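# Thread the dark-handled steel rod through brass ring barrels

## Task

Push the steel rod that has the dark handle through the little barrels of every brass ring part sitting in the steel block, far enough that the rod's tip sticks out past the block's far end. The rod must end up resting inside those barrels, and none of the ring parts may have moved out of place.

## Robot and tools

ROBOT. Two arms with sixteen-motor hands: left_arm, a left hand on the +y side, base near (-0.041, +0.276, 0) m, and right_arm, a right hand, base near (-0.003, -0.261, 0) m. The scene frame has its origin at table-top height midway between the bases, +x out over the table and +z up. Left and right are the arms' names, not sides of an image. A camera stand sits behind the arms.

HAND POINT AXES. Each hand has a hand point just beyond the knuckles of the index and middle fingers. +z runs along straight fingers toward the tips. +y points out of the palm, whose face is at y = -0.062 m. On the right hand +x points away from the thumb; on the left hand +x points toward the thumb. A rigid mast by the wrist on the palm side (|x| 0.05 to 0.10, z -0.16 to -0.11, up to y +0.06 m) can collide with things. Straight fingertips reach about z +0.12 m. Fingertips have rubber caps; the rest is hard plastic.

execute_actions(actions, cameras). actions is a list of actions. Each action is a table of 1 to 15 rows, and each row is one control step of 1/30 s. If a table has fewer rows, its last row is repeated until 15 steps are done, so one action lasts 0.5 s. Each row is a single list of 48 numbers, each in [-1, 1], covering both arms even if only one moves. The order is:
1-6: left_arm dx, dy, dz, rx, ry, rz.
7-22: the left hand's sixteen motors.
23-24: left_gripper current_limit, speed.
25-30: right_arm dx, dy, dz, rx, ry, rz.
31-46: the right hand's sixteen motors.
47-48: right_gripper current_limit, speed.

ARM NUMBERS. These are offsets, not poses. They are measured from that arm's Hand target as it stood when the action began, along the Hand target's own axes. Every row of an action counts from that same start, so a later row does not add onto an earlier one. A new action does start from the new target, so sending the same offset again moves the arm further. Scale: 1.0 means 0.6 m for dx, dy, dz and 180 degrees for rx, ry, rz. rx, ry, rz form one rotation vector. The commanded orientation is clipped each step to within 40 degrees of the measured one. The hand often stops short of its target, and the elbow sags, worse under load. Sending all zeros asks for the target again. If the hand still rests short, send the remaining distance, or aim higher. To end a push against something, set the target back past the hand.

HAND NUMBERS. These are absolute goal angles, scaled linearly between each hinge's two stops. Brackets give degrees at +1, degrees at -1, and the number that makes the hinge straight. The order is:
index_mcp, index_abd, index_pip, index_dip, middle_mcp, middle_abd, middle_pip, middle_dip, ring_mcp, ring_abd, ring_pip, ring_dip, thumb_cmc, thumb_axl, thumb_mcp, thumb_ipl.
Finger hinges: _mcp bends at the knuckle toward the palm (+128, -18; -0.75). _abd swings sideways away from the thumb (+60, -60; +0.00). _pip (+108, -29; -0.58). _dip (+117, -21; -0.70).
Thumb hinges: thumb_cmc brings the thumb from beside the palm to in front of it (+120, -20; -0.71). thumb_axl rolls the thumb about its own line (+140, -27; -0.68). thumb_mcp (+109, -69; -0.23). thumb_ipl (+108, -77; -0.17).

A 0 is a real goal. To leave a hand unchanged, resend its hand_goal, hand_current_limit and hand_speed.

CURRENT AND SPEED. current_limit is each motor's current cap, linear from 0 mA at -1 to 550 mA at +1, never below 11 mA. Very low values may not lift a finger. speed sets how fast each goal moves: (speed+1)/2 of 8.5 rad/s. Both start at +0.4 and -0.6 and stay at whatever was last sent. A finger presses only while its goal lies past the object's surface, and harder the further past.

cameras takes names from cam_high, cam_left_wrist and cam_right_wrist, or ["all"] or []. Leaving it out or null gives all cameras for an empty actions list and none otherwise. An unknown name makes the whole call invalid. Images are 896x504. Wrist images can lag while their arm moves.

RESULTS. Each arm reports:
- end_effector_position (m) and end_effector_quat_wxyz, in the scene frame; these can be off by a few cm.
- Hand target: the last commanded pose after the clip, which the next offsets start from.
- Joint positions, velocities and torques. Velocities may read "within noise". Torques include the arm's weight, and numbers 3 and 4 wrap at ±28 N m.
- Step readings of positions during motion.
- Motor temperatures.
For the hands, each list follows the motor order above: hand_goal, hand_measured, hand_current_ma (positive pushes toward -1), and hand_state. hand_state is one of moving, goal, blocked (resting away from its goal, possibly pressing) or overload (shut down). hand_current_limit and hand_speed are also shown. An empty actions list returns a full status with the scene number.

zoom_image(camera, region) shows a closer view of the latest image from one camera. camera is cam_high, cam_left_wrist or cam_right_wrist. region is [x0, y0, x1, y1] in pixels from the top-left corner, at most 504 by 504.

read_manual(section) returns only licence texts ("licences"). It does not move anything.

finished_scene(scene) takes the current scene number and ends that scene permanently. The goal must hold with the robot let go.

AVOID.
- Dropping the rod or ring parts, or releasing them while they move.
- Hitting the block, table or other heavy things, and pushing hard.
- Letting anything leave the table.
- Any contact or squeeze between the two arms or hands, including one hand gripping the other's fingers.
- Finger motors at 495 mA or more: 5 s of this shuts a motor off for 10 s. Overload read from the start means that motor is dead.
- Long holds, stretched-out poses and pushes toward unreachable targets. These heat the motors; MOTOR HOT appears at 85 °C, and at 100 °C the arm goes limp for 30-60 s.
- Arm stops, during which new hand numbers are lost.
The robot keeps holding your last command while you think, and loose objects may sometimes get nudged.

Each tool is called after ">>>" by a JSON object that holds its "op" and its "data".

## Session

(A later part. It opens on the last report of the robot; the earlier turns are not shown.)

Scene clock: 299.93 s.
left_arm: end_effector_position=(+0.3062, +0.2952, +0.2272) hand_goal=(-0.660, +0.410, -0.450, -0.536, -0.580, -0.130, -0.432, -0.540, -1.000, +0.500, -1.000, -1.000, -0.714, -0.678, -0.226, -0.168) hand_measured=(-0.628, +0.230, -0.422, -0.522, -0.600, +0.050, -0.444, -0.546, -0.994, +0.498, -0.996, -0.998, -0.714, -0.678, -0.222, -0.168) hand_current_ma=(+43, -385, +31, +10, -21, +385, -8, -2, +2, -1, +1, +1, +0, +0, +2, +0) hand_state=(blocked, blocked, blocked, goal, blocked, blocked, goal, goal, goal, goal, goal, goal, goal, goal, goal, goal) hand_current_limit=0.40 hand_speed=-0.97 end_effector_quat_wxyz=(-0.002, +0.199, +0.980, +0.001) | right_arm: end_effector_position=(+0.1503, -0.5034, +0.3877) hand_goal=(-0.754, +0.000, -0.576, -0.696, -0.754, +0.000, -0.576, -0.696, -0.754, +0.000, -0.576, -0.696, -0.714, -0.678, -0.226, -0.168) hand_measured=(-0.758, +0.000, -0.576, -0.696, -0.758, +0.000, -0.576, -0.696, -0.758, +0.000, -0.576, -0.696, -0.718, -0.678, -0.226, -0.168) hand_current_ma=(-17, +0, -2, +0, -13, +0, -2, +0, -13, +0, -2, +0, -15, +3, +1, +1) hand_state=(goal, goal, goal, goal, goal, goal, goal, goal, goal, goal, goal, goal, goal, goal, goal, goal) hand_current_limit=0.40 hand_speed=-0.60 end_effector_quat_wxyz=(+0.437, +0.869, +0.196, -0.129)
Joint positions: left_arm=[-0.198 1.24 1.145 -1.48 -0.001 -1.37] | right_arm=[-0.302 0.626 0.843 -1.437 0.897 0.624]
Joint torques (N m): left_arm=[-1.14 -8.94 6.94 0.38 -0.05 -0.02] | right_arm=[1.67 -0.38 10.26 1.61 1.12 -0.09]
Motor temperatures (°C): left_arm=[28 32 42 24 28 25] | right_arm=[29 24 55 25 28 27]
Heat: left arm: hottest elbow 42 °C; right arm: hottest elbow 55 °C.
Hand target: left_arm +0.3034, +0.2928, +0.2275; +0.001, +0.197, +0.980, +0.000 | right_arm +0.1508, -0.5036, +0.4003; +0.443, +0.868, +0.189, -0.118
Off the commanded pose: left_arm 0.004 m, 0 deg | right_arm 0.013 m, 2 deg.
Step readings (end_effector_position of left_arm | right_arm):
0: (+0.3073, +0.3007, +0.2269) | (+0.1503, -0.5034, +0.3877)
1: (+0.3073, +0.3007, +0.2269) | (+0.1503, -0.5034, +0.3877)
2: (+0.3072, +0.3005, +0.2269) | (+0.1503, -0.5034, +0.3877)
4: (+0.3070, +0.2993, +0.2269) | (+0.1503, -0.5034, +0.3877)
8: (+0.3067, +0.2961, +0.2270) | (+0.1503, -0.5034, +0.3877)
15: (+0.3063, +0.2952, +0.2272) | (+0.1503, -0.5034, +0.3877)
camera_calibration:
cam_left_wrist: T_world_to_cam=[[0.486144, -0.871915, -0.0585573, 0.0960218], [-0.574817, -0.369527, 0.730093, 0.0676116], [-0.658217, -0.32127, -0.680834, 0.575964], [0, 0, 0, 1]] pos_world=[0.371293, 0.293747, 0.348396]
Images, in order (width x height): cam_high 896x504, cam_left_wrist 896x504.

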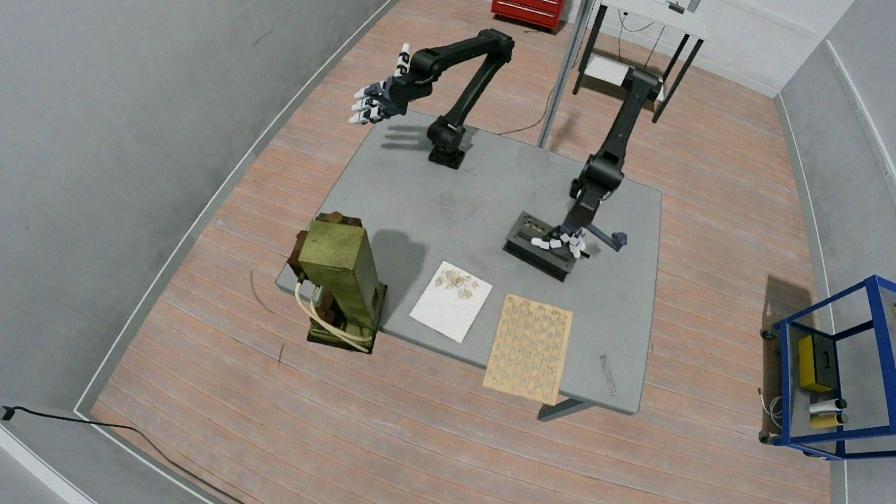

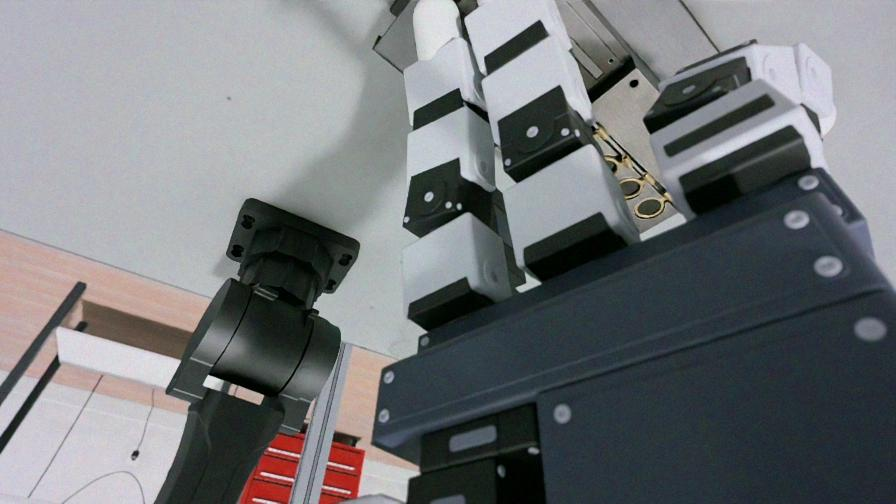

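>>> {"op": "execute_actions", "data": {"actions": [[[0.0007,-0.0074,0,0,0,0,-0.66,0.41,-0.45,-0.535,-0.58,-0.13,-0.431,-0.54,-1,0.5,-1,-1,-0.714,-0.678,-0.226,-0.168,0.4,-0.97,0,0,0,0,0,0,-0.754,0,-0.576,-0.696,-0.754,0,-0.576,-0.696,-0.754,0,-0.576,-0.696,-0.714,-0.678,-0.226,-0.168,0.4,-0.6]]], "cameras": ["cam_left_wrist","cam_high"]}}

>>> {"op": "zoom_image", "data": {"camera": "cam_left_wrist", "region": [630, 160, 680, 210]}}

>>> {"op": "zoom_image", "data": {"camera": "cam_high", "region": [525, 215, 555, 245]}}

Scene clock: 301.37 s.
left_arm: end_effector_position=(+0.3039, +0.2913, +0.2268) hand_goal=(-0.660, +0.410, -0.450, -0.536, -0.580, -0.130, -0.432, -0.540, -1.000, +0.500, -1.000, -1.000, -0.714, -0.678, -0.226, -0.168) hand_measured=(-0.628, +0.230, -0.422, -0.522, -0.600, +0.050, -0.444, -0.546, -0.994, +0.498, -0.996, -0.998, -0.714, -0.678, -0.222, -0.168) hand_current_ma=(+43, -385, +31, +10, -21, +385, -8, -2, +2, -1, +1, +1, +0, +0, +2, +0) hand_state=(blocked, blocked, blocked, goal, blocked, blocked, goal, goal, goal, goal, goal, goal, goal, goal, goal, goal) hand_current_limit=0.40 hand_speed=-0.97 end_effector_quat_wxyz=(-0.002, +0.199, +0.980, +0.001) | right_arm: end_effector_position=(+0.1503, -0.5034, +0.3877) hand_goal=(-0.754, +0.000, -0.576, -0.696, -0.754, +0.000, -0.576, -0.696, -0.754, +0.000, -0.576, -0.696, -0.714, -0.678, -0.226, -0.168) hand_measured=(-0.758, +0.000, -0.576, -0.696, -0.758, +0.000, -0.576, -0.696, -0.758, +0.000, -0.576, -0.696, -0.718, -0.678, -0.226, -0.168) hand_current_ma=(-17, +0, -2, +0, -13, +0, -2, +0, -13, +0, -2, +0, -15, +3, +1, +1) hand_state=(goal, goal, goal, goal, goal, goal, goal, goal, goal, goal, goal, goal, goal, goal, goal, goal) hand_current_limit=0.40 hand_speed=-0.60 end_effector_quat_wxyz=(+0.437, +0.869, +0.196, -0.129)
Joint positions: left_arm=[-0.211 1.236 1.141 -1.48 -0.001 -1.383] | right_arm=[-0.302 0.626 0.843 -1.437 0.897 0.624]
Joint torques (N m): left_arm=[-1.55 -8.64 7.23 0.16 -0.05 0.02] | right_arm=[2.02 -0.15 10.35 1.57 1.15 -0.06]
Motor temperatures (°C): left_arm=[28 32 42 24 28 25] | right_arm=[29 24 55 25 28 27]
Heat: left arm: hottest elbow 42 °C; right arm: hottest elbow 55 °C.
Hand target: left_arm +0.3013, +0.2888, +0.2275; +0.001, +0.197, +0.980, +0.000 | right_arm +0.1508, -0.5036, +0.4003; +0.443, +0.868, +0.189, -0.118
Off the commanded pose: left_arm 0.004 m, 0 deg | right_arm 0.013 m, 2 deg.
Step readings (end_effector_position of left_arm | right_arm):
0: (+0.3061, +0.2952, +0.2272) | (+0.1503, -0.5034, +0.3877)
1: (+0.3061, +0.2952, +0.2272) | (+0.1503, -0.5034, +0.3877)
2: (+0.3061, +0.2950, +0.2272) | (+0.1503, -0.5034, +0.3877)
4: (+0.3057, +0.2943, +0.2273) | (+0.1503, -0.5034, +0.3877)
8: (+0.3044, +0.2919, +0.2268) | (+0.1503, -0.5034, +0.3877)
15: (+0.3040, +0.2913, +0.2268) | (+0.1503, -0.5034, +0.3877)
camera_calibration:
cam_left_wrist: T_world_to_cam=[[0.486118, -0.871912, -0.0588147, 0.0937709], [-0.574632, -0.36963, 0.730186, 0.0650544], [-0.658398, -0.32116, -0.680712, 0.573051], [0, 0, 0, 1]] pos_world=[0.369094, 0.289847, 0.348096]
Images, in order (width x height): cam_high 896x504, cam_left_wrist 896x504.

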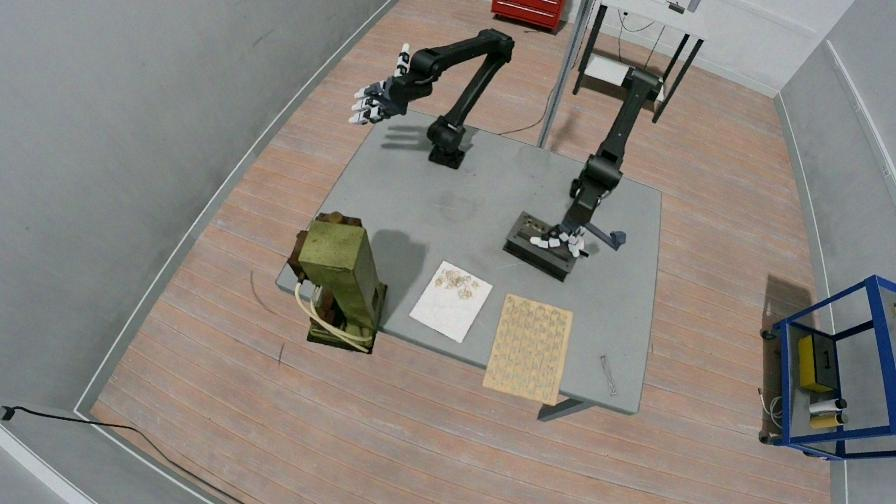

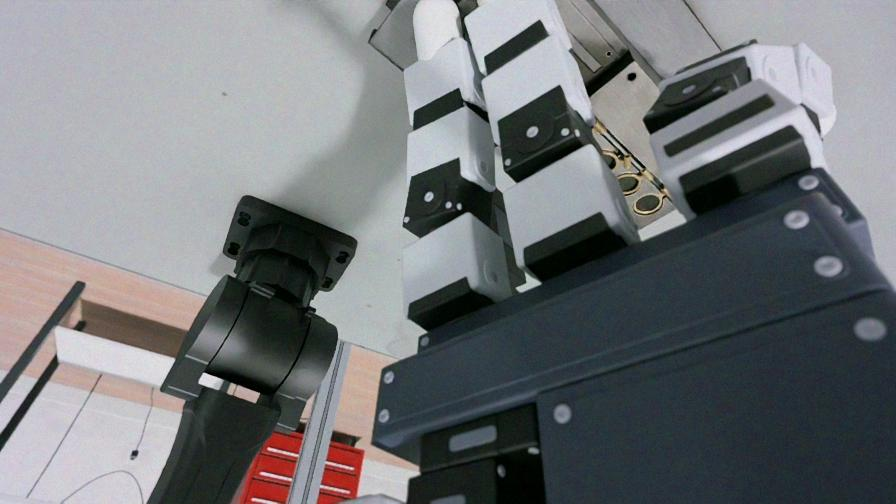

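Scaled by 10.080 from the camera's 896x504 image, which has a finer 1280x720 frame.

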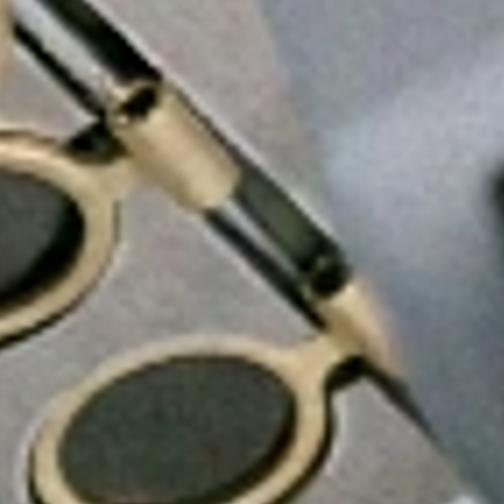

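Scaled by 16.800 from the camera's 896x504 image, which has a finer 1280x720 frame.

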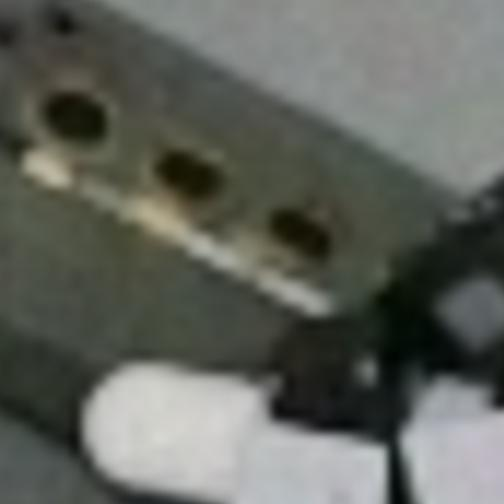

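>>> {"op": "execute_actions", "data": {"actions": [[[-0.0008,-0.0088,0,0,0,0,-0.66,0.41,-0.45,-0.535,-0.58,-0.13,-0.431,-0.54,-1,0.5,-1,-1,-0.714,-0.678,-0.226,-0.168,0.4,-0.97,0,0,0,0,0,0,-0.754,0,-0.576,-0.696,-0.754,0,-0.576,-0.696,-0.754,0,-0.576,-0.696,-0.714,-0.678,-0.226,-0.168,0.4,-0.6]]], "cameras": ["cam_left_wrist","cam_high"]}}

>>> {"op": "zoom_image", "data": {"camera": "cam_left_wrist", "region": [630, 160, 680, 210]}}

>>> {"op": "zoom_image", "data": {"camera": "cam_high", "region": [517, 212, 547, 242]}}

>>> {"op": "zoom_image", "data": {"camera": "cam_high", "region": [568, 240, 598, 270]}}

Scene clock: 302.60 s.
left_arm: end_effector_position=(+0.3026, +0.2861, +0.2272) hand_goal=(-0.660, +0.410, -0.450, -0.536, -0.580, -0.130, -0.432, -0.540, -1.000, +0.500, -1.000, -1.000, -0.714, -0.678, -0.226, -0.168) hand_measured=(-0.628, +0.230, -0.422, -0.522, -0.600, +0.050, -0.444, -0.546, -0.994, +0.498, -0.996, -0.998, -0.714, -0.678, -0.222, -0.168) hand_current_ma=(+43, -385, +31, +10, -21, +385, -8, -2, +2, -1, +1, +1, +0, +0, +2, +0) hand_state=(blocked, blocked, blocked, goal, blocked, blocked, goal, goal, goal, goal, goal, goal, goal, goal, goal, goal) hand_current_limit=0.40 hand_speed=-0.97 end_effector_quat_wxyz=(-0.001, +0.199, +0.980, +0.001) | right_arm: end_effector_position=(+0.1503, -0.5034, +0.3877) hand_goal=(-0.754, +0.000, -0.576, -0.696, -0.754, +0.000, -0.576, -0.696, -0.754, +0.000, -0.576, -0.696, -0.714, -0.678, -0.226, -0.168) hand_measured=(-0.758, +0.000, -0.576, -0.696, -0.758, +0.000, -0.576, -0.696, -0.758, +0.000, -0.576, -0.696, -0.718, -0.678, -0.226, -0.168) hand_current_ma=(-17, +0, -2, +0, -13, +0, -2, +0, -13, +0, -2, +0, -15, +3, +1, +1) hand_state=(goal, goal, goal, goal, goal, goal, goal, goal, goal, goal, goal, goal, goal, goal, goal, goal) hand_current_limit=0.40 hand_speed=-0.60 end_effector_quat_wxyz=(+0.437, +0.869, +0.196, -0.129)
Joint positions: left_arm=[-0.227 1.235 1.141 -1.48 -0.001 -1.399] | right_arm=[-0.302 0.626 0.843 -1.437 0.897 0.624]
Joint torques (N m): left_arm=[-1.49 -8.76 7.17 0.27 0 -0.09] | right_arm=[2.78 -0.62 10.4 1.51 1.13 -0.07]
Motor temperatures (°C): left_arm=[28 32 42 24 28 25] | right_arm=[29 24 55 25 28 27]
Heat: left arm: hottest elbow 42 °C; right arm: hottest elbow 55 °C.
Hand target: left_arm +0.2997, +0.2837, +0.2276; +0.001, +0.197, +0.980, +0.000 | right_arm +0.1508, -0.5036, +0.4003; +0.443, +0.868, +0.189, -0.118
Off the commanded pose: left_arm 0.004 m, 0 deg | right_arm 0.013 m, 2 deg.
Step readings (end_effector_position of left_arm | right_arm):
0: (+0.3039, +0.2913, +0.2268) | (+0.1503, -0.5034, +0.3877)
1: (+0.3038, +0.2913, +0.2268) | (+0.1503, -0.5034, +0.3877)
2: (+0.3038, +0.2911, +0.2268) | (+0.1503, -0.5034, +0.3877)
4: (+0.3035, +0.2899, +0.2268) | (+0.1503, -0.5034, +0.3877)
8: (+0.3031, +0.2869, +0.2271) | (+0.1503, -0.5034, +0.3877)
15: (+0.3027, +0.2861, +0.2272) | (+0.1503, -0.5034, +0.3877)
camera_calibration:
cam_left_wrist: T_world_to_cam=[[0.486153, -0.871941, -0.0580797, 0.0896824], [-0.575457, -0.369448, 0.729628, 0.0624799], [-0.65765, -0.321289, -0.681373, 0.570722], [0, 0, 0, 1]] pos_world=[0.367691, 0.284647, 0.348496]
Images, in order (width x height): cam_high 896x504, cam_left_wrist 896x504.

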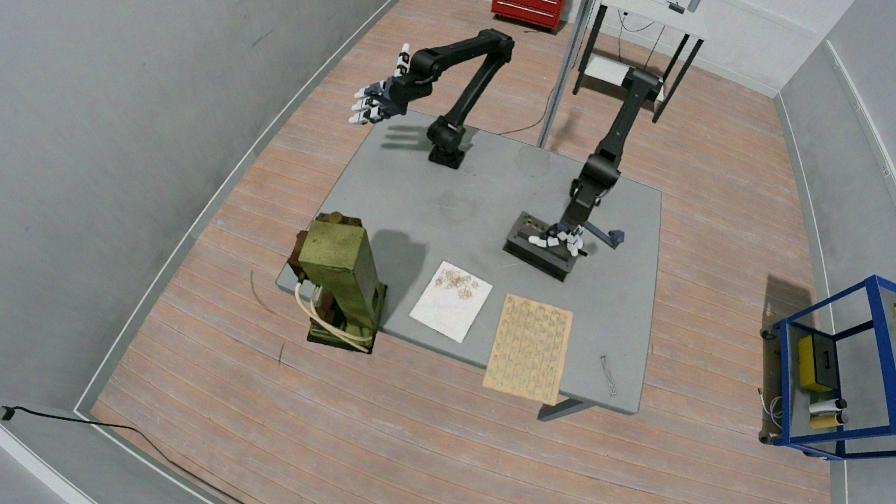

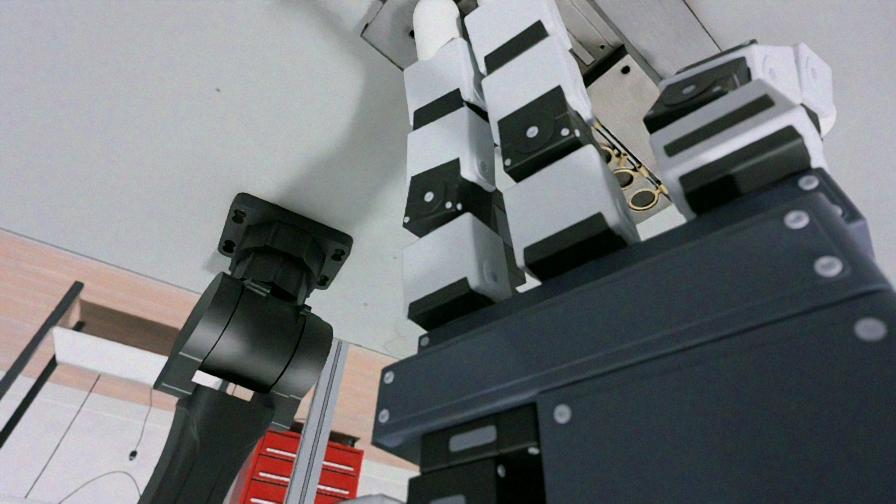

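Scaled by 10.080 from the camera's 896x504 image, which has a finer 1280x720 frame.

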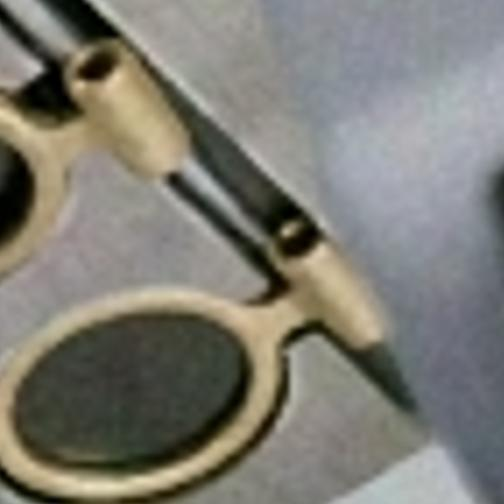

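Scaled by 16.800 from the camera's 896x504 image, which has a finer 1280x720 frame.

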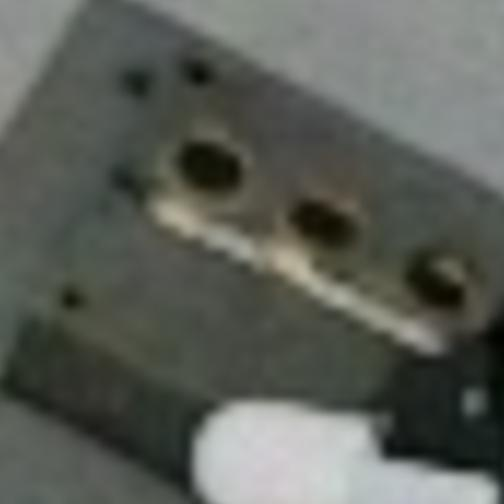

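Scaled by 16.800 from the camera's 896x504 image, which has a finer 1280x720 frame.

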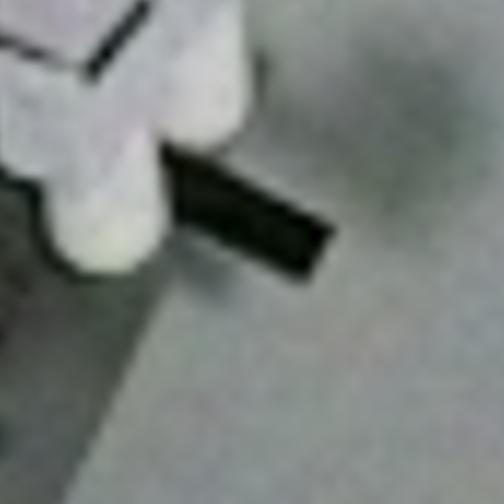

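>>> {"op": "execute_actions", "data": {"actions": [[[-0.002,-0.0118,0,0,0,0,-0.66,0.41,-0.45,-0.535,-0.58,-0.13,-0.431,-0.54,-1,0.5,-1,-1,-0.714,-0.678,-0.226,-0.168,0.4,-0.97,0,0,0,0,0,0,-0.754,0,-0.576,-0.696,-0.754,0,-0.576,-0.696,-0.754,0,-0.576,-0.696,-0.714,-0.678,-0.226,-0.168,0.4,-0.6]]], "cameras": ["cam_left_wrist","cam_high"]}}

>>> {"op": "zoom_image", "data": {"camera": "cam_left_wrist", "region": [630, 150, 680, 200]}}

>>> {"op": "zoom_image", "data": {"camera": "cam_high", "region": [512, 207, 547, 242]}}

>>> {"op": "zoom_image", "data": {"camera": "cam_high", "region": [568, 240, 598, 270]}}

Scene clock: 304.13 s.
left_arm: end_effector_position=(+0.3009, +0.2788, +0.2272) hand_goal=(-0.660, +0.410, -0.450, -0.536, -0.580, -0.130, -0.432, -0.540, -1.000, +0.500, -1.000, -1.000, -0.714, -0.678, -0.226, -0.168) hand_measured=(-0.628, +0.230, -0.422, -0.522, -0.600, +0.050, -0.444, -0.546, -0.994, +0.498, -0.996, -0.998, -0.714, -0.678, -0.222, -0.168) hand_current_ma=(+42, -385, +31, +10, -21, +385, -8, -2, +2, -1, +1, +1, +0, +0, +2, +0) hand_state=(blocked, blocked, blocked, goal, blocked, blocked, goal, goal, goal, goal, goal, goal, goal, goal, goal, goal) hand_current_limit=0.40 hand_speed=-0.97 end_effector_quat_wxyz=(-0.001, +0.200, +0.980, +0.001) | right_arm: end_effector_position=(+0.1503, -0.5034, +0.3877) hand_goal=(-0.754, +0.000, -0.576, -0.696, -0.754, +0.000, -0.576, -0.696, -0.754, +0.000, -0.576, -0.696, -0.714, -0.678, -0.226, -0.168) hand_measured=(-0.758, +0.000, -0.576, -0.696, -0.758, +0.000, -0.576, -0.696, -0.758, +0.000, -0.576, -0.696, -0.718, -0.678, -0.226, -0.168) hand_current_ma=(-17, +0, -2, +0, -13, +0, -2, +0, -13, +0, -2, +0, -15, +3, +1, +1) hand_state=(goal, goal, goal, goal, goal, goal, goal, goal, goal, goal, goal, goal, goal, goal, goal, goal) hand_current_limit=0.40 hand_speed=-0.60 end_effector_quat_wxyz=(+0.437, +0.869, +0.196, -0.129)
Joint positions: left_arm=[-0.249 1.235 1.141 -1.48 -0.001 -1.42] | right_arm=[-0.302 0.626 0.843 -1.437 0.897 0.624]
Joint torques (N m): left_arm=[-1.85 -8.82 7.08 0.2 -0.03 -0.07] | right_arm=[1.96 0.32 10.17 1.66 1.12 -0.14]
Motor temperatures (°C): left_arm=[28 32 42 24 28 25] | right_arm=[29 24 55 25 28 27]
Heat: left arm: hottest elbow 42 °C; right arm: hottest elbow 55 °C.
Hand target: left_arm +0.2980, +0.2768, +0.2276; +0.001, +0.197, +0.980, +0.000 | right_arm +0.1508, -0.5036, +0.4003; +0.443, +0.868, +0.189, -0.118
Off the commanded pose: left_arm 0.004 m, 0 deg | right_arm 0.013 m, 2 deg.
Step readings (end_effector_position of left_arm | right_arm):
0: (+0.3026, +0.2862, +0.2272) | (+0.1503, -0.5034, +0.3877)
1: (+0.3026, +0.2862, +0.2272) | (+0.1503, -0.5034, +0.3877)
2: (+0.3025, +0.2859, +0.2272) | (+0.1503, -0.5034, +0.3877)
4: (+0.3022, +0.2844, +0.2272) | (+0.1503, -0.5034, +0.3877)
8: (+0.3016, +0.2800, +0.2272) | (+0.1503, -0.5034, +0.3877)
15: (+0.3010, +0.2788, +0.2272) | (+0.1503, -0.5034, +0.3877)
camera_calibration:
cam_left_wrist: T_world_to_cam=[[0.48513, -0.872508, -0.0581205, 0.0846022], [-0.575925, -0.368824, 0.729575, 0.0587841], [-0.657996, -0.320465, -0.681427, 0.567143], [0, 0, 0, 1]] pos_world=[0.36599, 0.277247, 0.348496]
Images, in order (width x height): cam_high 896x504, cam_left_wrist 896x504.

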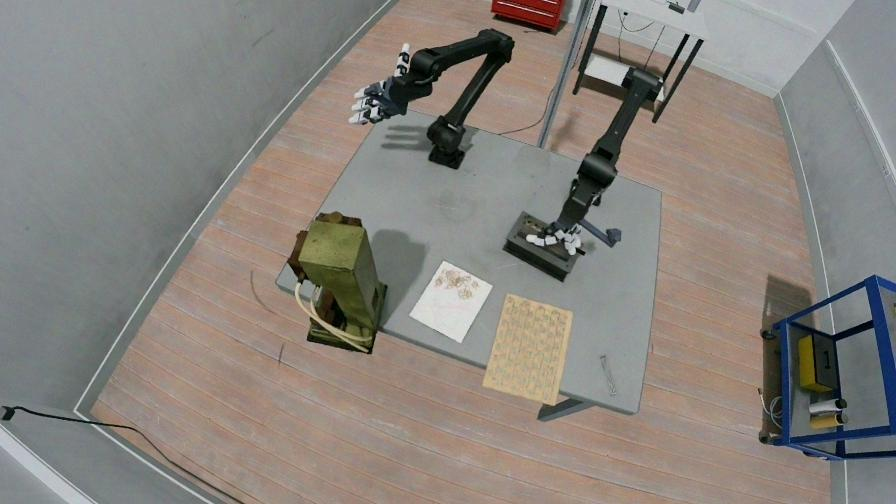

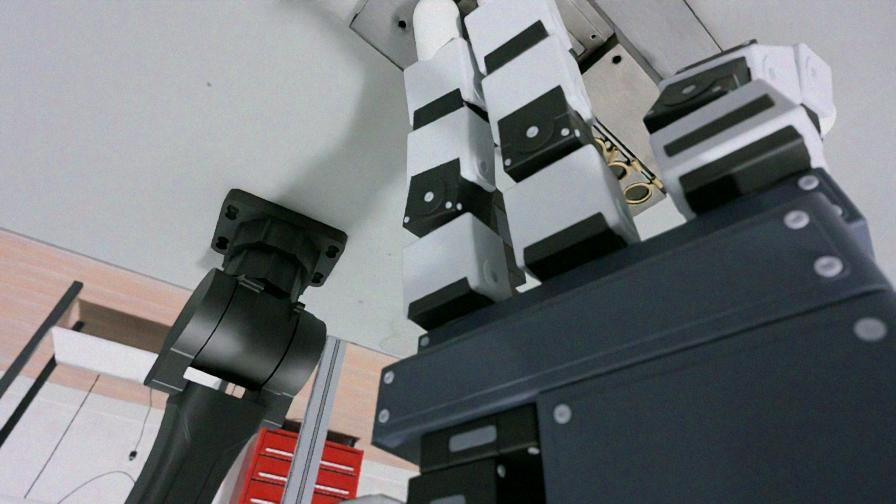

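Scaled by 10.080 from the camera's 896x504 image, which has a finer 1280x720 frame.

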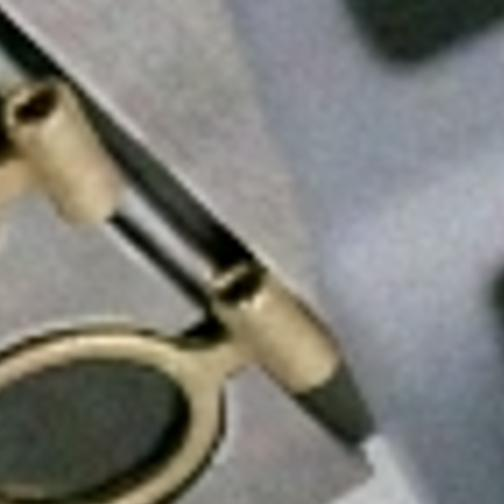

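Scaled by 14.400 from the camera's 896x504 image, which has a finer 1280x720 frame.

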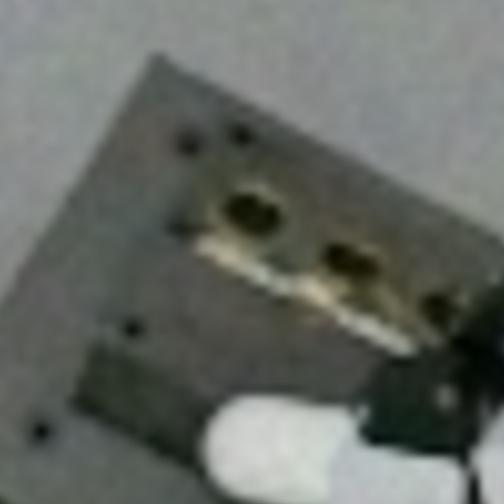

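Scaled by 16.800 from the camera's 896x504 image, which has a finer 1280x720 frame.

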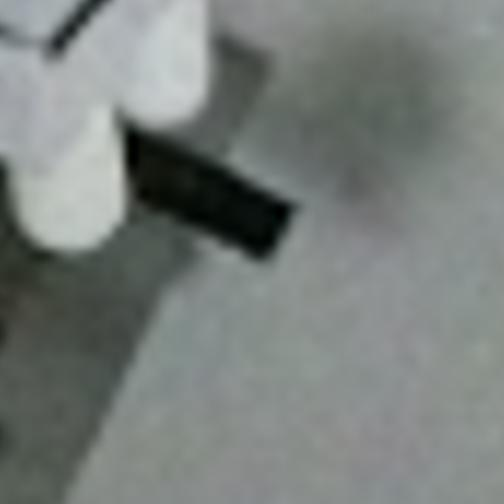

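>>> {"op": "execute_actions", "data": {"actions": [[[-0.0029,-0.0129,0,0,0,0,-0.66,0.41,-0.45,-0.535,-0.58,-0.13,-0.431,-0.54,-1,0.5,-1,-1,-0.714,-0.678,-0.226,-0.168,0.4,-0.97,0,0,0,0,0,0,-0.754,0,-0.576,-0.696,-0.754,0,-0.576,-0.696,-0.754,0,-0.576,-0.696,-0.714,-0.678,-0.226,-0.168,0.4,-0.6]]], "cameras": ["cam_left_wrist","cam_high"]}}

>>> {"op": "zoom_image", "data": {"camera": "cam_left_wrist", "region": [590, 110, 680, 200]}}

>>> {"op": "zoom_image", "data": {"camera": "cam_high", "region": [512, 207, 547, 242]}}

>>> {"op": "zoom_image", "data": {"camera": "cam_high", "region": [560, 235, 600, 275]}}

Scene clock: 305.47 s.
left_arm: end_effector_position=(+0.2989, +0.2712, +0.2272) hand_goal=(-0.660, +0.410, -0.450, -0.536, -0.580, -0.130, -0.432, -0.540, -1.000, +0.500, -1.000, -1.000, -0.714, -0.678, -0.226, -0.168) hand_measured=(-0.628, +0.230, -0.422, -0.522, -0.600, +0.050, -0.444, -0.546, -0.994, +0.498, -0.996, -0.998, -0.714, -0.678, -0.222, -0.168) hand_current_ma=(+42, -385, +31, +10, -21, +385, -8, -2, +2, -1, +1, +1, +0, +0, +2, +0) hand_state=(blocked, blocked, blocked, goal, blocked, blocked, goal, goal, goal, goal, goal, goal, goal, goal, goal, goal) hand_current_limit=0.40 hand_speed=-0.97 end_effector_quat_wxyz=(-0.001, +0.200, +0.980, +0.001) | right_arm: end_effector_position=(+0.1503, -0.5034, +0.3877) hand_goal=(-0.754, +0.000, -0.576, -0.696, -0.754, +0.000, -0.576, -0.696, -0.754, +0.000, -0.576, -0.696, -0.714, -0.678, -0.226, -0.168) hand_measured=(-0.758, +0.000, -0.576, -0.696, -0.758, +0.000, -0.576, -0.696, -0.758, +0.000, -0.576, -0.696, -0.718, -0.678, -0.226, -0.168) hand_current_ma=(-17, +0, -2, +0, -13, +0, -2, +0, -13, +0, -2, +0, -15, +3, +1, +1) hand_state=(goal, goal, goal, goal, goal, goal, goal, goal, goal, goal, goal, goal, goal, goal, goal, goal) hand_current_limit=0.40 hand_speed=-0.60 end_effector_quat_wxyz=(+0.437, +0.869, +0.196, -0.129)
Joint positions: left_arm=[-0.272 1.235 1.141 -1.48 -0.001 -1.443] | right_arm=[-0.302 0.626 0.843 -1.437 0.897 0.624]
Joint torques (N m): left_arm=[-1.44 -8.7 7.2 0.29 -0.03 0.02] | right_arm=[2.43 -0.5 10.21 1.66 1.15 -0.05]
Motor temperatures (°C): left_arm=[28 32 42 24 28 25] | right_arm=[29 24 55 25 28 27]
Heat: left arm: hottest elbow 42 °C; right arm: hottest elbow 55 °C.
Hand target: left_arm +0.2967, +0.2690, +0.2276; +0.001, +0.197, +0.980, +0.000 | right_arm +0.1508, -0.5036, +0.4003; +0.443, +0.868, +0.189, -0.118
Off the commanded pose: left_arm 0.003 m, 0 deg | right_arm 0.013 m, 2 deg.
Step readings (end_effector_position of left_arm | right_arm):
0: (+0.3009, +0.2788, +0.2272) | (+0.1503, -0.5034, +0.3877)
1: (+0.3009, +0.2787, +0.2272) | (+0.1503, -0.5034, +0.3877)
2: (+0.3007, +0.2783, +0.2272) | (+0.1503, -0.5034, +0.3877)
4: (+0.3004, +0.2768, +0.2272) | (+0.1503, -0.5034, +0.3877)
8: (+0.2996, +0.2724, +0.2272) | (+0.1503, -0.5034, +0.3877)
15: (+0.2990, +0.2711, +0.2272) | (+0.1503, -0.5034, +0.3877)
camera_calibration:
cam_left_wrist: T_world_to_cam=[[0.485165, -0.872491, -0.0580901, 0.078875], [-0.575961, -0.368846, 0.729535, 0.0547672], [-0.65794, -0.320487, -0.681472, 0.563294], [0, 0, 0, 1]] pos_world=[0.36389, 0.269547, 0.348496]
Images, in order (width x height): cam_high 896x504, cam_left_wrist 896x504.

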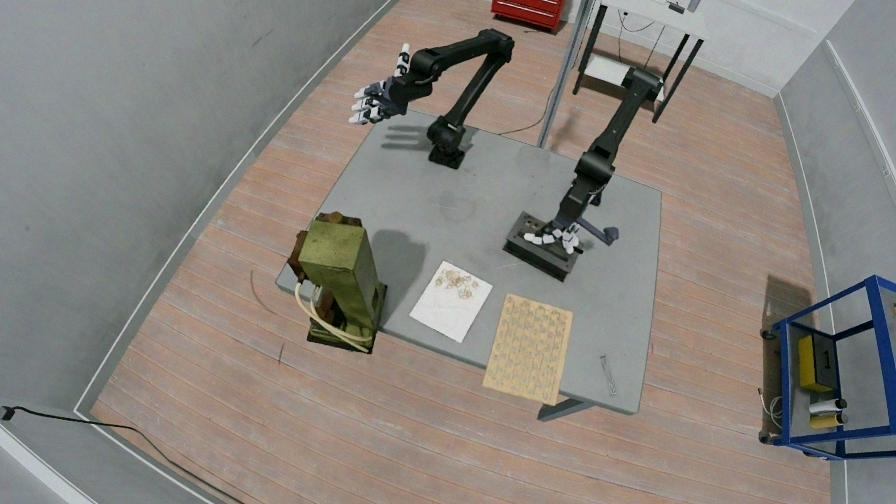

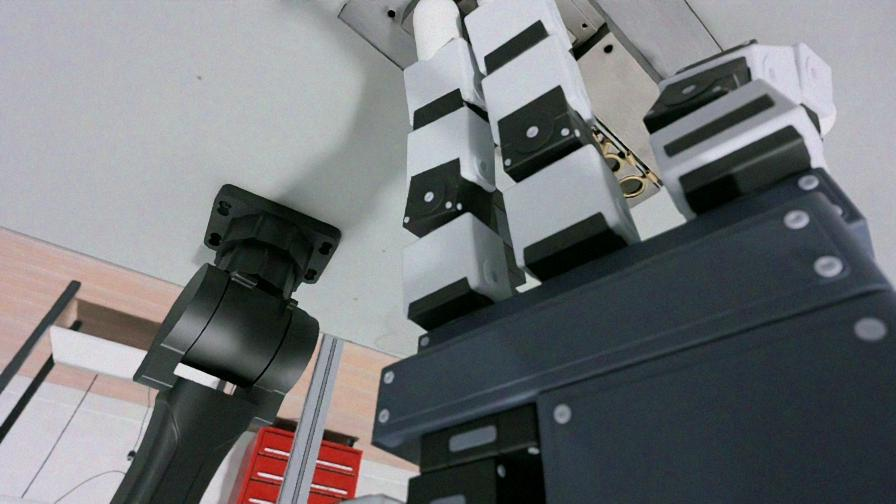

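Scaled by 5.600 from the camera's 896x504 image, which has a finer 1280x720 frame.

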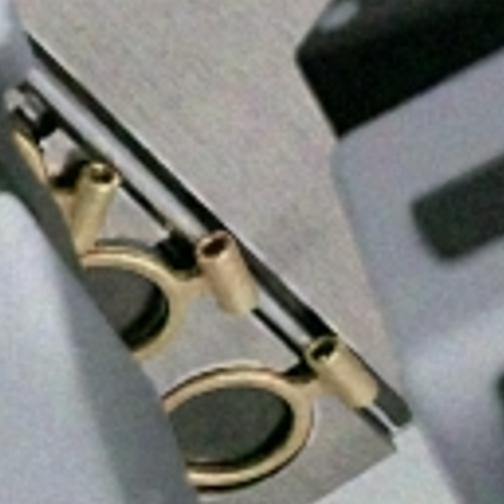

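Scaled by 14.400 from the camera's 896x504 image, which has a finer 1280x720 frame.

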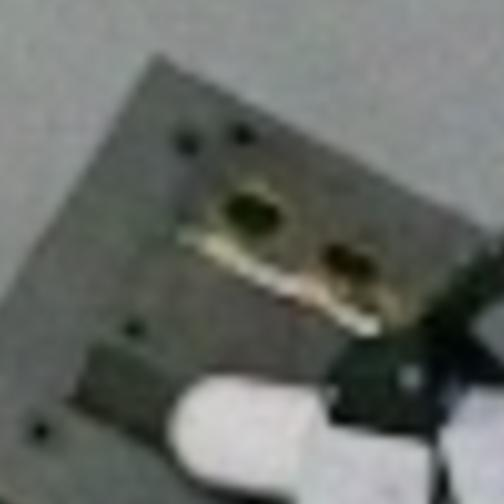

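Scaled by 12.600 from the camera's 896x504 image, which has a finer 1280x720 frame.

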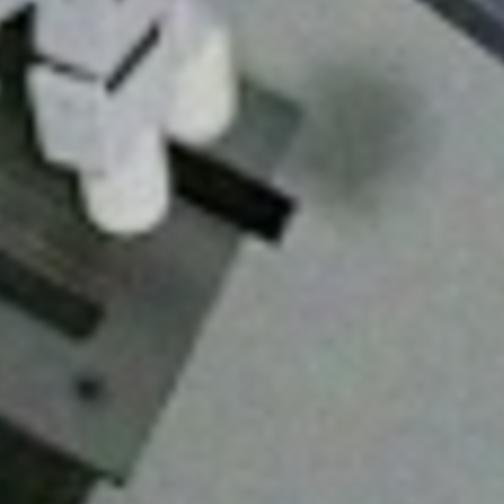

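>>> {"op": "zoom_image", "data": {"camera": "cam_left_wrist", "region": [590, 115, 630, 155]}}

>>> {"op": "zoom_image", "data": {"camera": "cam_left_wrist", "region": [620, 145, 665, 190]}}

>>> {"op": "zoom_image", "data": {"camera": "cam_high", "region": [520, 216, 546, 242]}}

Scaled by 12.600 from the camera's 896x504 image, which has a finer 1280x720 frame.

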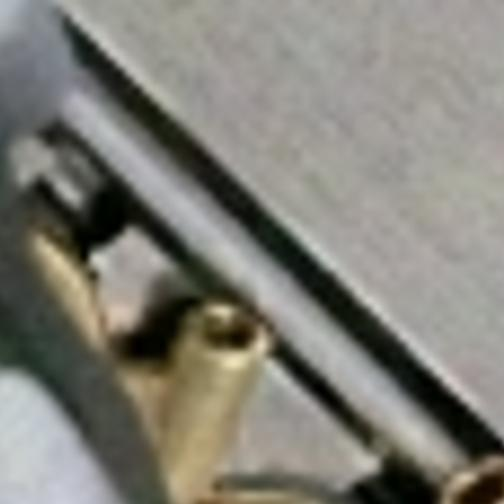

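Scaled by 11.200 from the camera's 896x504 image, which has a finer 1280x720 frame.

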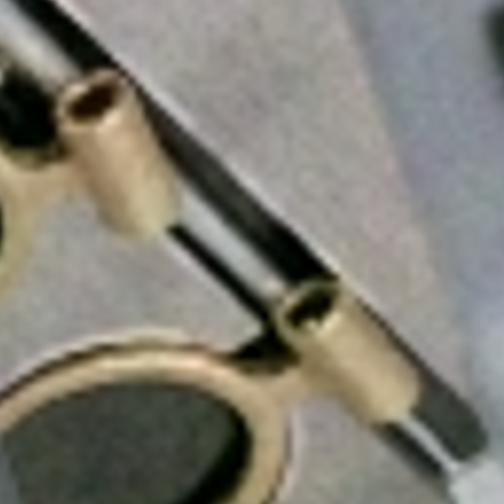

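Scaled by 19.385 from the camera's 896x504 image, which has a finer 1280x720 frame.

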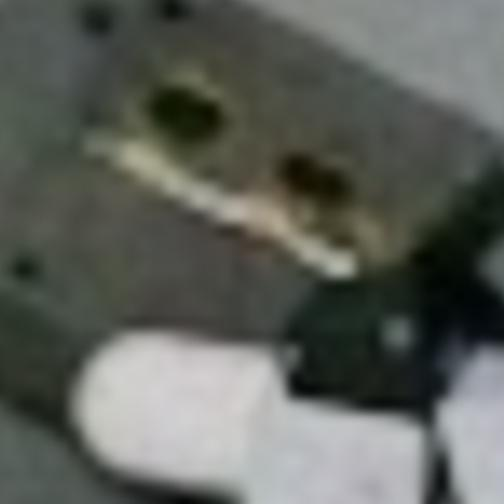

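>>> {"op": "zoom_image", "data": {"camera": "cam_left_wrist", "region": [585, 110, 625, 150]}}

>>> {"op": "zoom_image", "data": {"camera": "cam_left_wrist", "region": [605, 130, 645, 170]}}

>>> {"op": "zoom_image", "data": {"camera": "cam_left_wrist", "region": [560, 30, 680, 150]}}

Scaled by 12.600 from the camera's 896x504 image, which has a finer 1280x720 frame.

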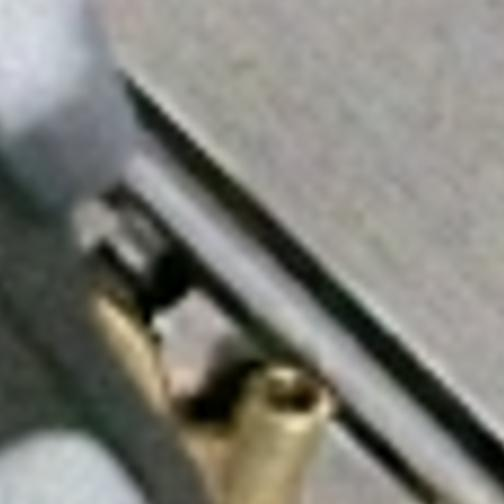

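Scaled by 12.600 from the camera's 896x504 image, which has a finer 1280x720 frame.

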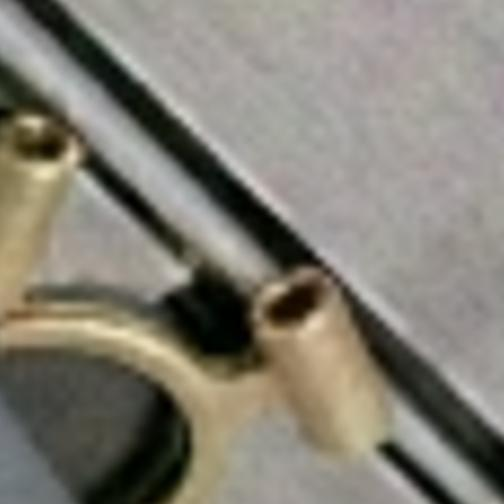

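Scaled by 4.200 from the camera's 896x504 image, which has a finer 1280x720 frame.

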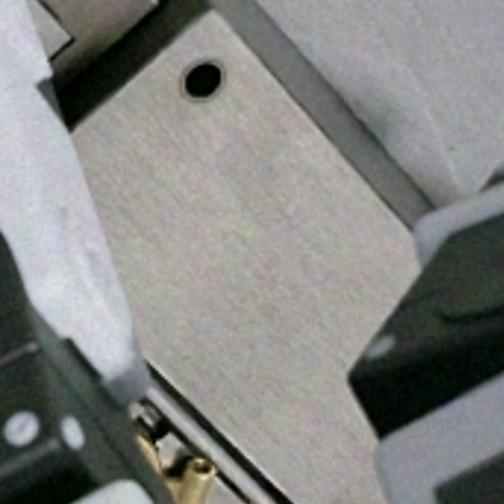

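>>> {"op": "execute_actions", "data": {"actions": [[[-0.0023,0.0118,0,0,0,0,-0.66,0.41,-0.45,-0.535,-0.58,-0.13,-0.431,-0.54,-1,0.5,-1,-1,-0.714,-0.678,-0.226,-0.168,0.4,-0.97,0,0,0,0,0,0,-0.754,0,-0.576,-0.696,-0.754,0,-0.576,-0.696,-0.754,0,-0.576,-0.696,-0.714,-0.678,-0.226,-0.168,0.4,-0.6]]], "cameras": ["cam_left_wrist","cam_high"]}}

>>> {"op": "zoom_image", "data": {"camera": "cam_left_wrist", "region": [590, 110, 680, 200]}}

Scene clock: 312.40 s.
left_arm: end_effector_position=(+0.2988, +0.2727, +0.2272) hand_goal=(-0.660, +0.410, -0.450, -0.536, -0.580, -0.130, -0.432, -0.540, -1.000, +0.500, -1.000, -1.000, -0.714, -0.678, -0.226, -0.168) hand_measured=(-0.628, +0.230, -0.422, -0.522, -0.600, +0.050, -0.444, -0.546, -0.994, +0.498, -0.996, -0.998, -0.714, -0.678, -0.222, -0.168) hand_current_ma=(+42, -385, +31, +10, -21, +385, -8, -2, +2, -1, +1, +1, +0, +0, +2, +0) hand_state=(blocked, blocked, blocked, goal, blocked, blocked, goal, goal, goal, goal, goal, goal, goal, goal, goal, goal) hand_current_limit=0.40 hand_speed=-0.97 end_effector_quat_wxyz=(-0.001, +0.197, +0.980, +0.001) | right_arm: end_effector_position=(+0.1503, -0.5034, +0.3877) hand_goal=(-0.754, +0.000, -0.576, -0.696, -0.754, +0.000, -0.576, -0.696, -0.754, +0.000, -0.576, -0.696, -0.714, -0.678, -0.226, -0.168) hand_measured=(-0.758, +0.000, -0.576, -0.696, -0.758, +0.000, -0.576, -0.696, -0.758, +0.000, -0.576, -0.696, -0.718, -0.678, -0.226, -0.168) hand_current_ma=(-17, +0, -2, +0, -13, +0, -2, +0, -13, +0, -2, +0, -15, +3, +1, +1) hand_state=(goal, goal, goal, goal, goal, goal, goal, goal, goal, goal, goal, goal, goal, goal, goal, goal) hand_current_limit=0.40 hand_speed=-0.60 end_effector_quat_wxyz=(+0.437, +0.869, +0.196, -0.129)
Joint positions: left_arm=[-0.267 1.235 1.141 -1.48 -0.001 -1.444] | right_arm=[-0.302 0.626 0.843 -1.437 0.897 0.624]
Joint torques (N m): left_arm=[-0.44 -8.12 7.61 0.18 -0.07 0.13] | right_arm=[2.08 -0.03 10.24 1.46 1.14 -0.11]
Motor temperatures (°C): left_arm=[28 32 42 24 28 25] | right_arm=[29 24 55 25 28 27]
Heat: left arm: hottest elbow 42 °C; right arm: hottest elbow 55 °C.
Hand target: left_arm +0.3007, +0.2750, +0.2276; +0.001, +0.197, +0.980, +0.000 | right_arm +0.1508, -0.5036, +0.4003; +0.443, +0.868, +0.189, -0.118
Off the commanded pose: left_arm 0.003 m, 0 deg | right_arm 0.013 m, 2 deg.
Step readings (end_effector_position of left_arm | right_arm):
0: (+0.2988, +0.2712, +0.2272) | (+0.1503, -0.5034, +0.3877)
1: (+0.2988, +0.2712, +0.2272) | (+0.1503, -0.5034, +0.3877)
2: (+0.2988, +0.2712, +0.2272) | (+0.1503, -0.5034, +0.3877)
4: (+0.2988, +0.2712, +0.2272) | (+0.1503, -0.5034, +0.3877)
8: (+0.2988, +0.2719, +0.2272) | (+0.1503, -0.5034, +0.3877)
15: (+0.2988, +0.2727, +0.2272) | (+0.1503, -0.5034, +0.3877)
camera_calibration:
cam_left_wrist: T_world_to_cam=[[0.489847, -0.869865, -0.0581841, 0.0782357], [-0.573913, -0.371986, 0.729555, 0.0556074], [-0.656258, -0.323978, -0.681443, 0.564263], [0, 0, 0, 1]] pos_world=[0.363892, 0.271548, 0.348496]
Images, in order (width x height): cam_high 896x504, cam_left_wrist 896x504.

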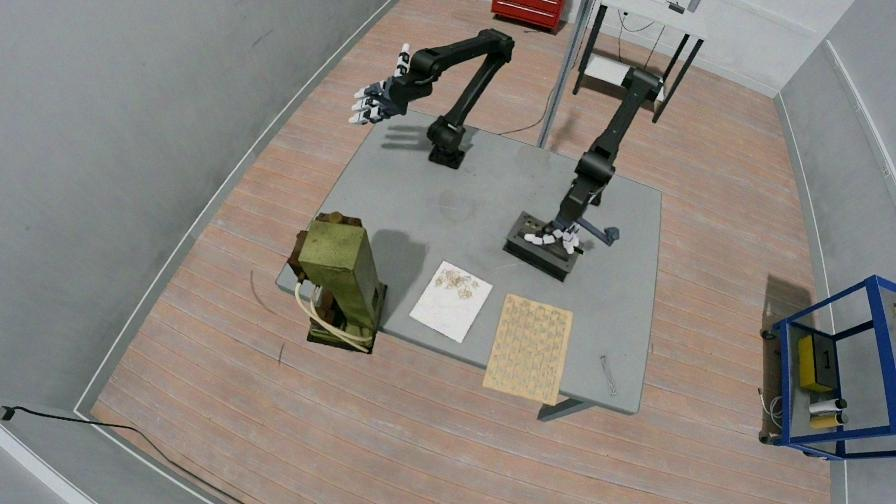

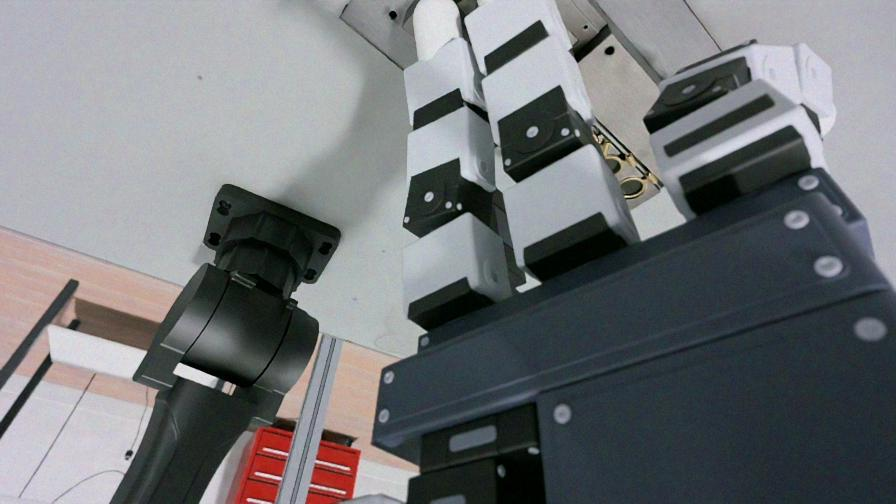

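Scaled by 5.600 from the camera's 896x504 image, which has a finer 1280x720 frame.

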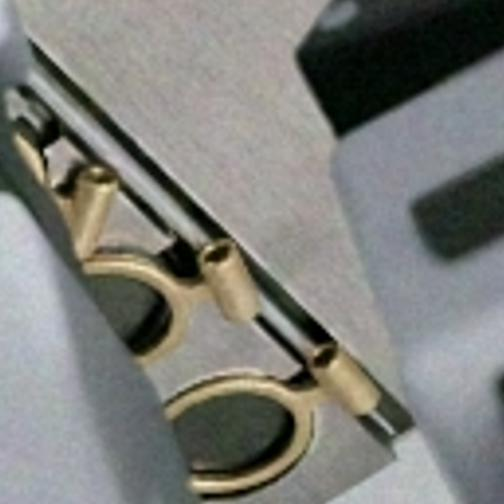

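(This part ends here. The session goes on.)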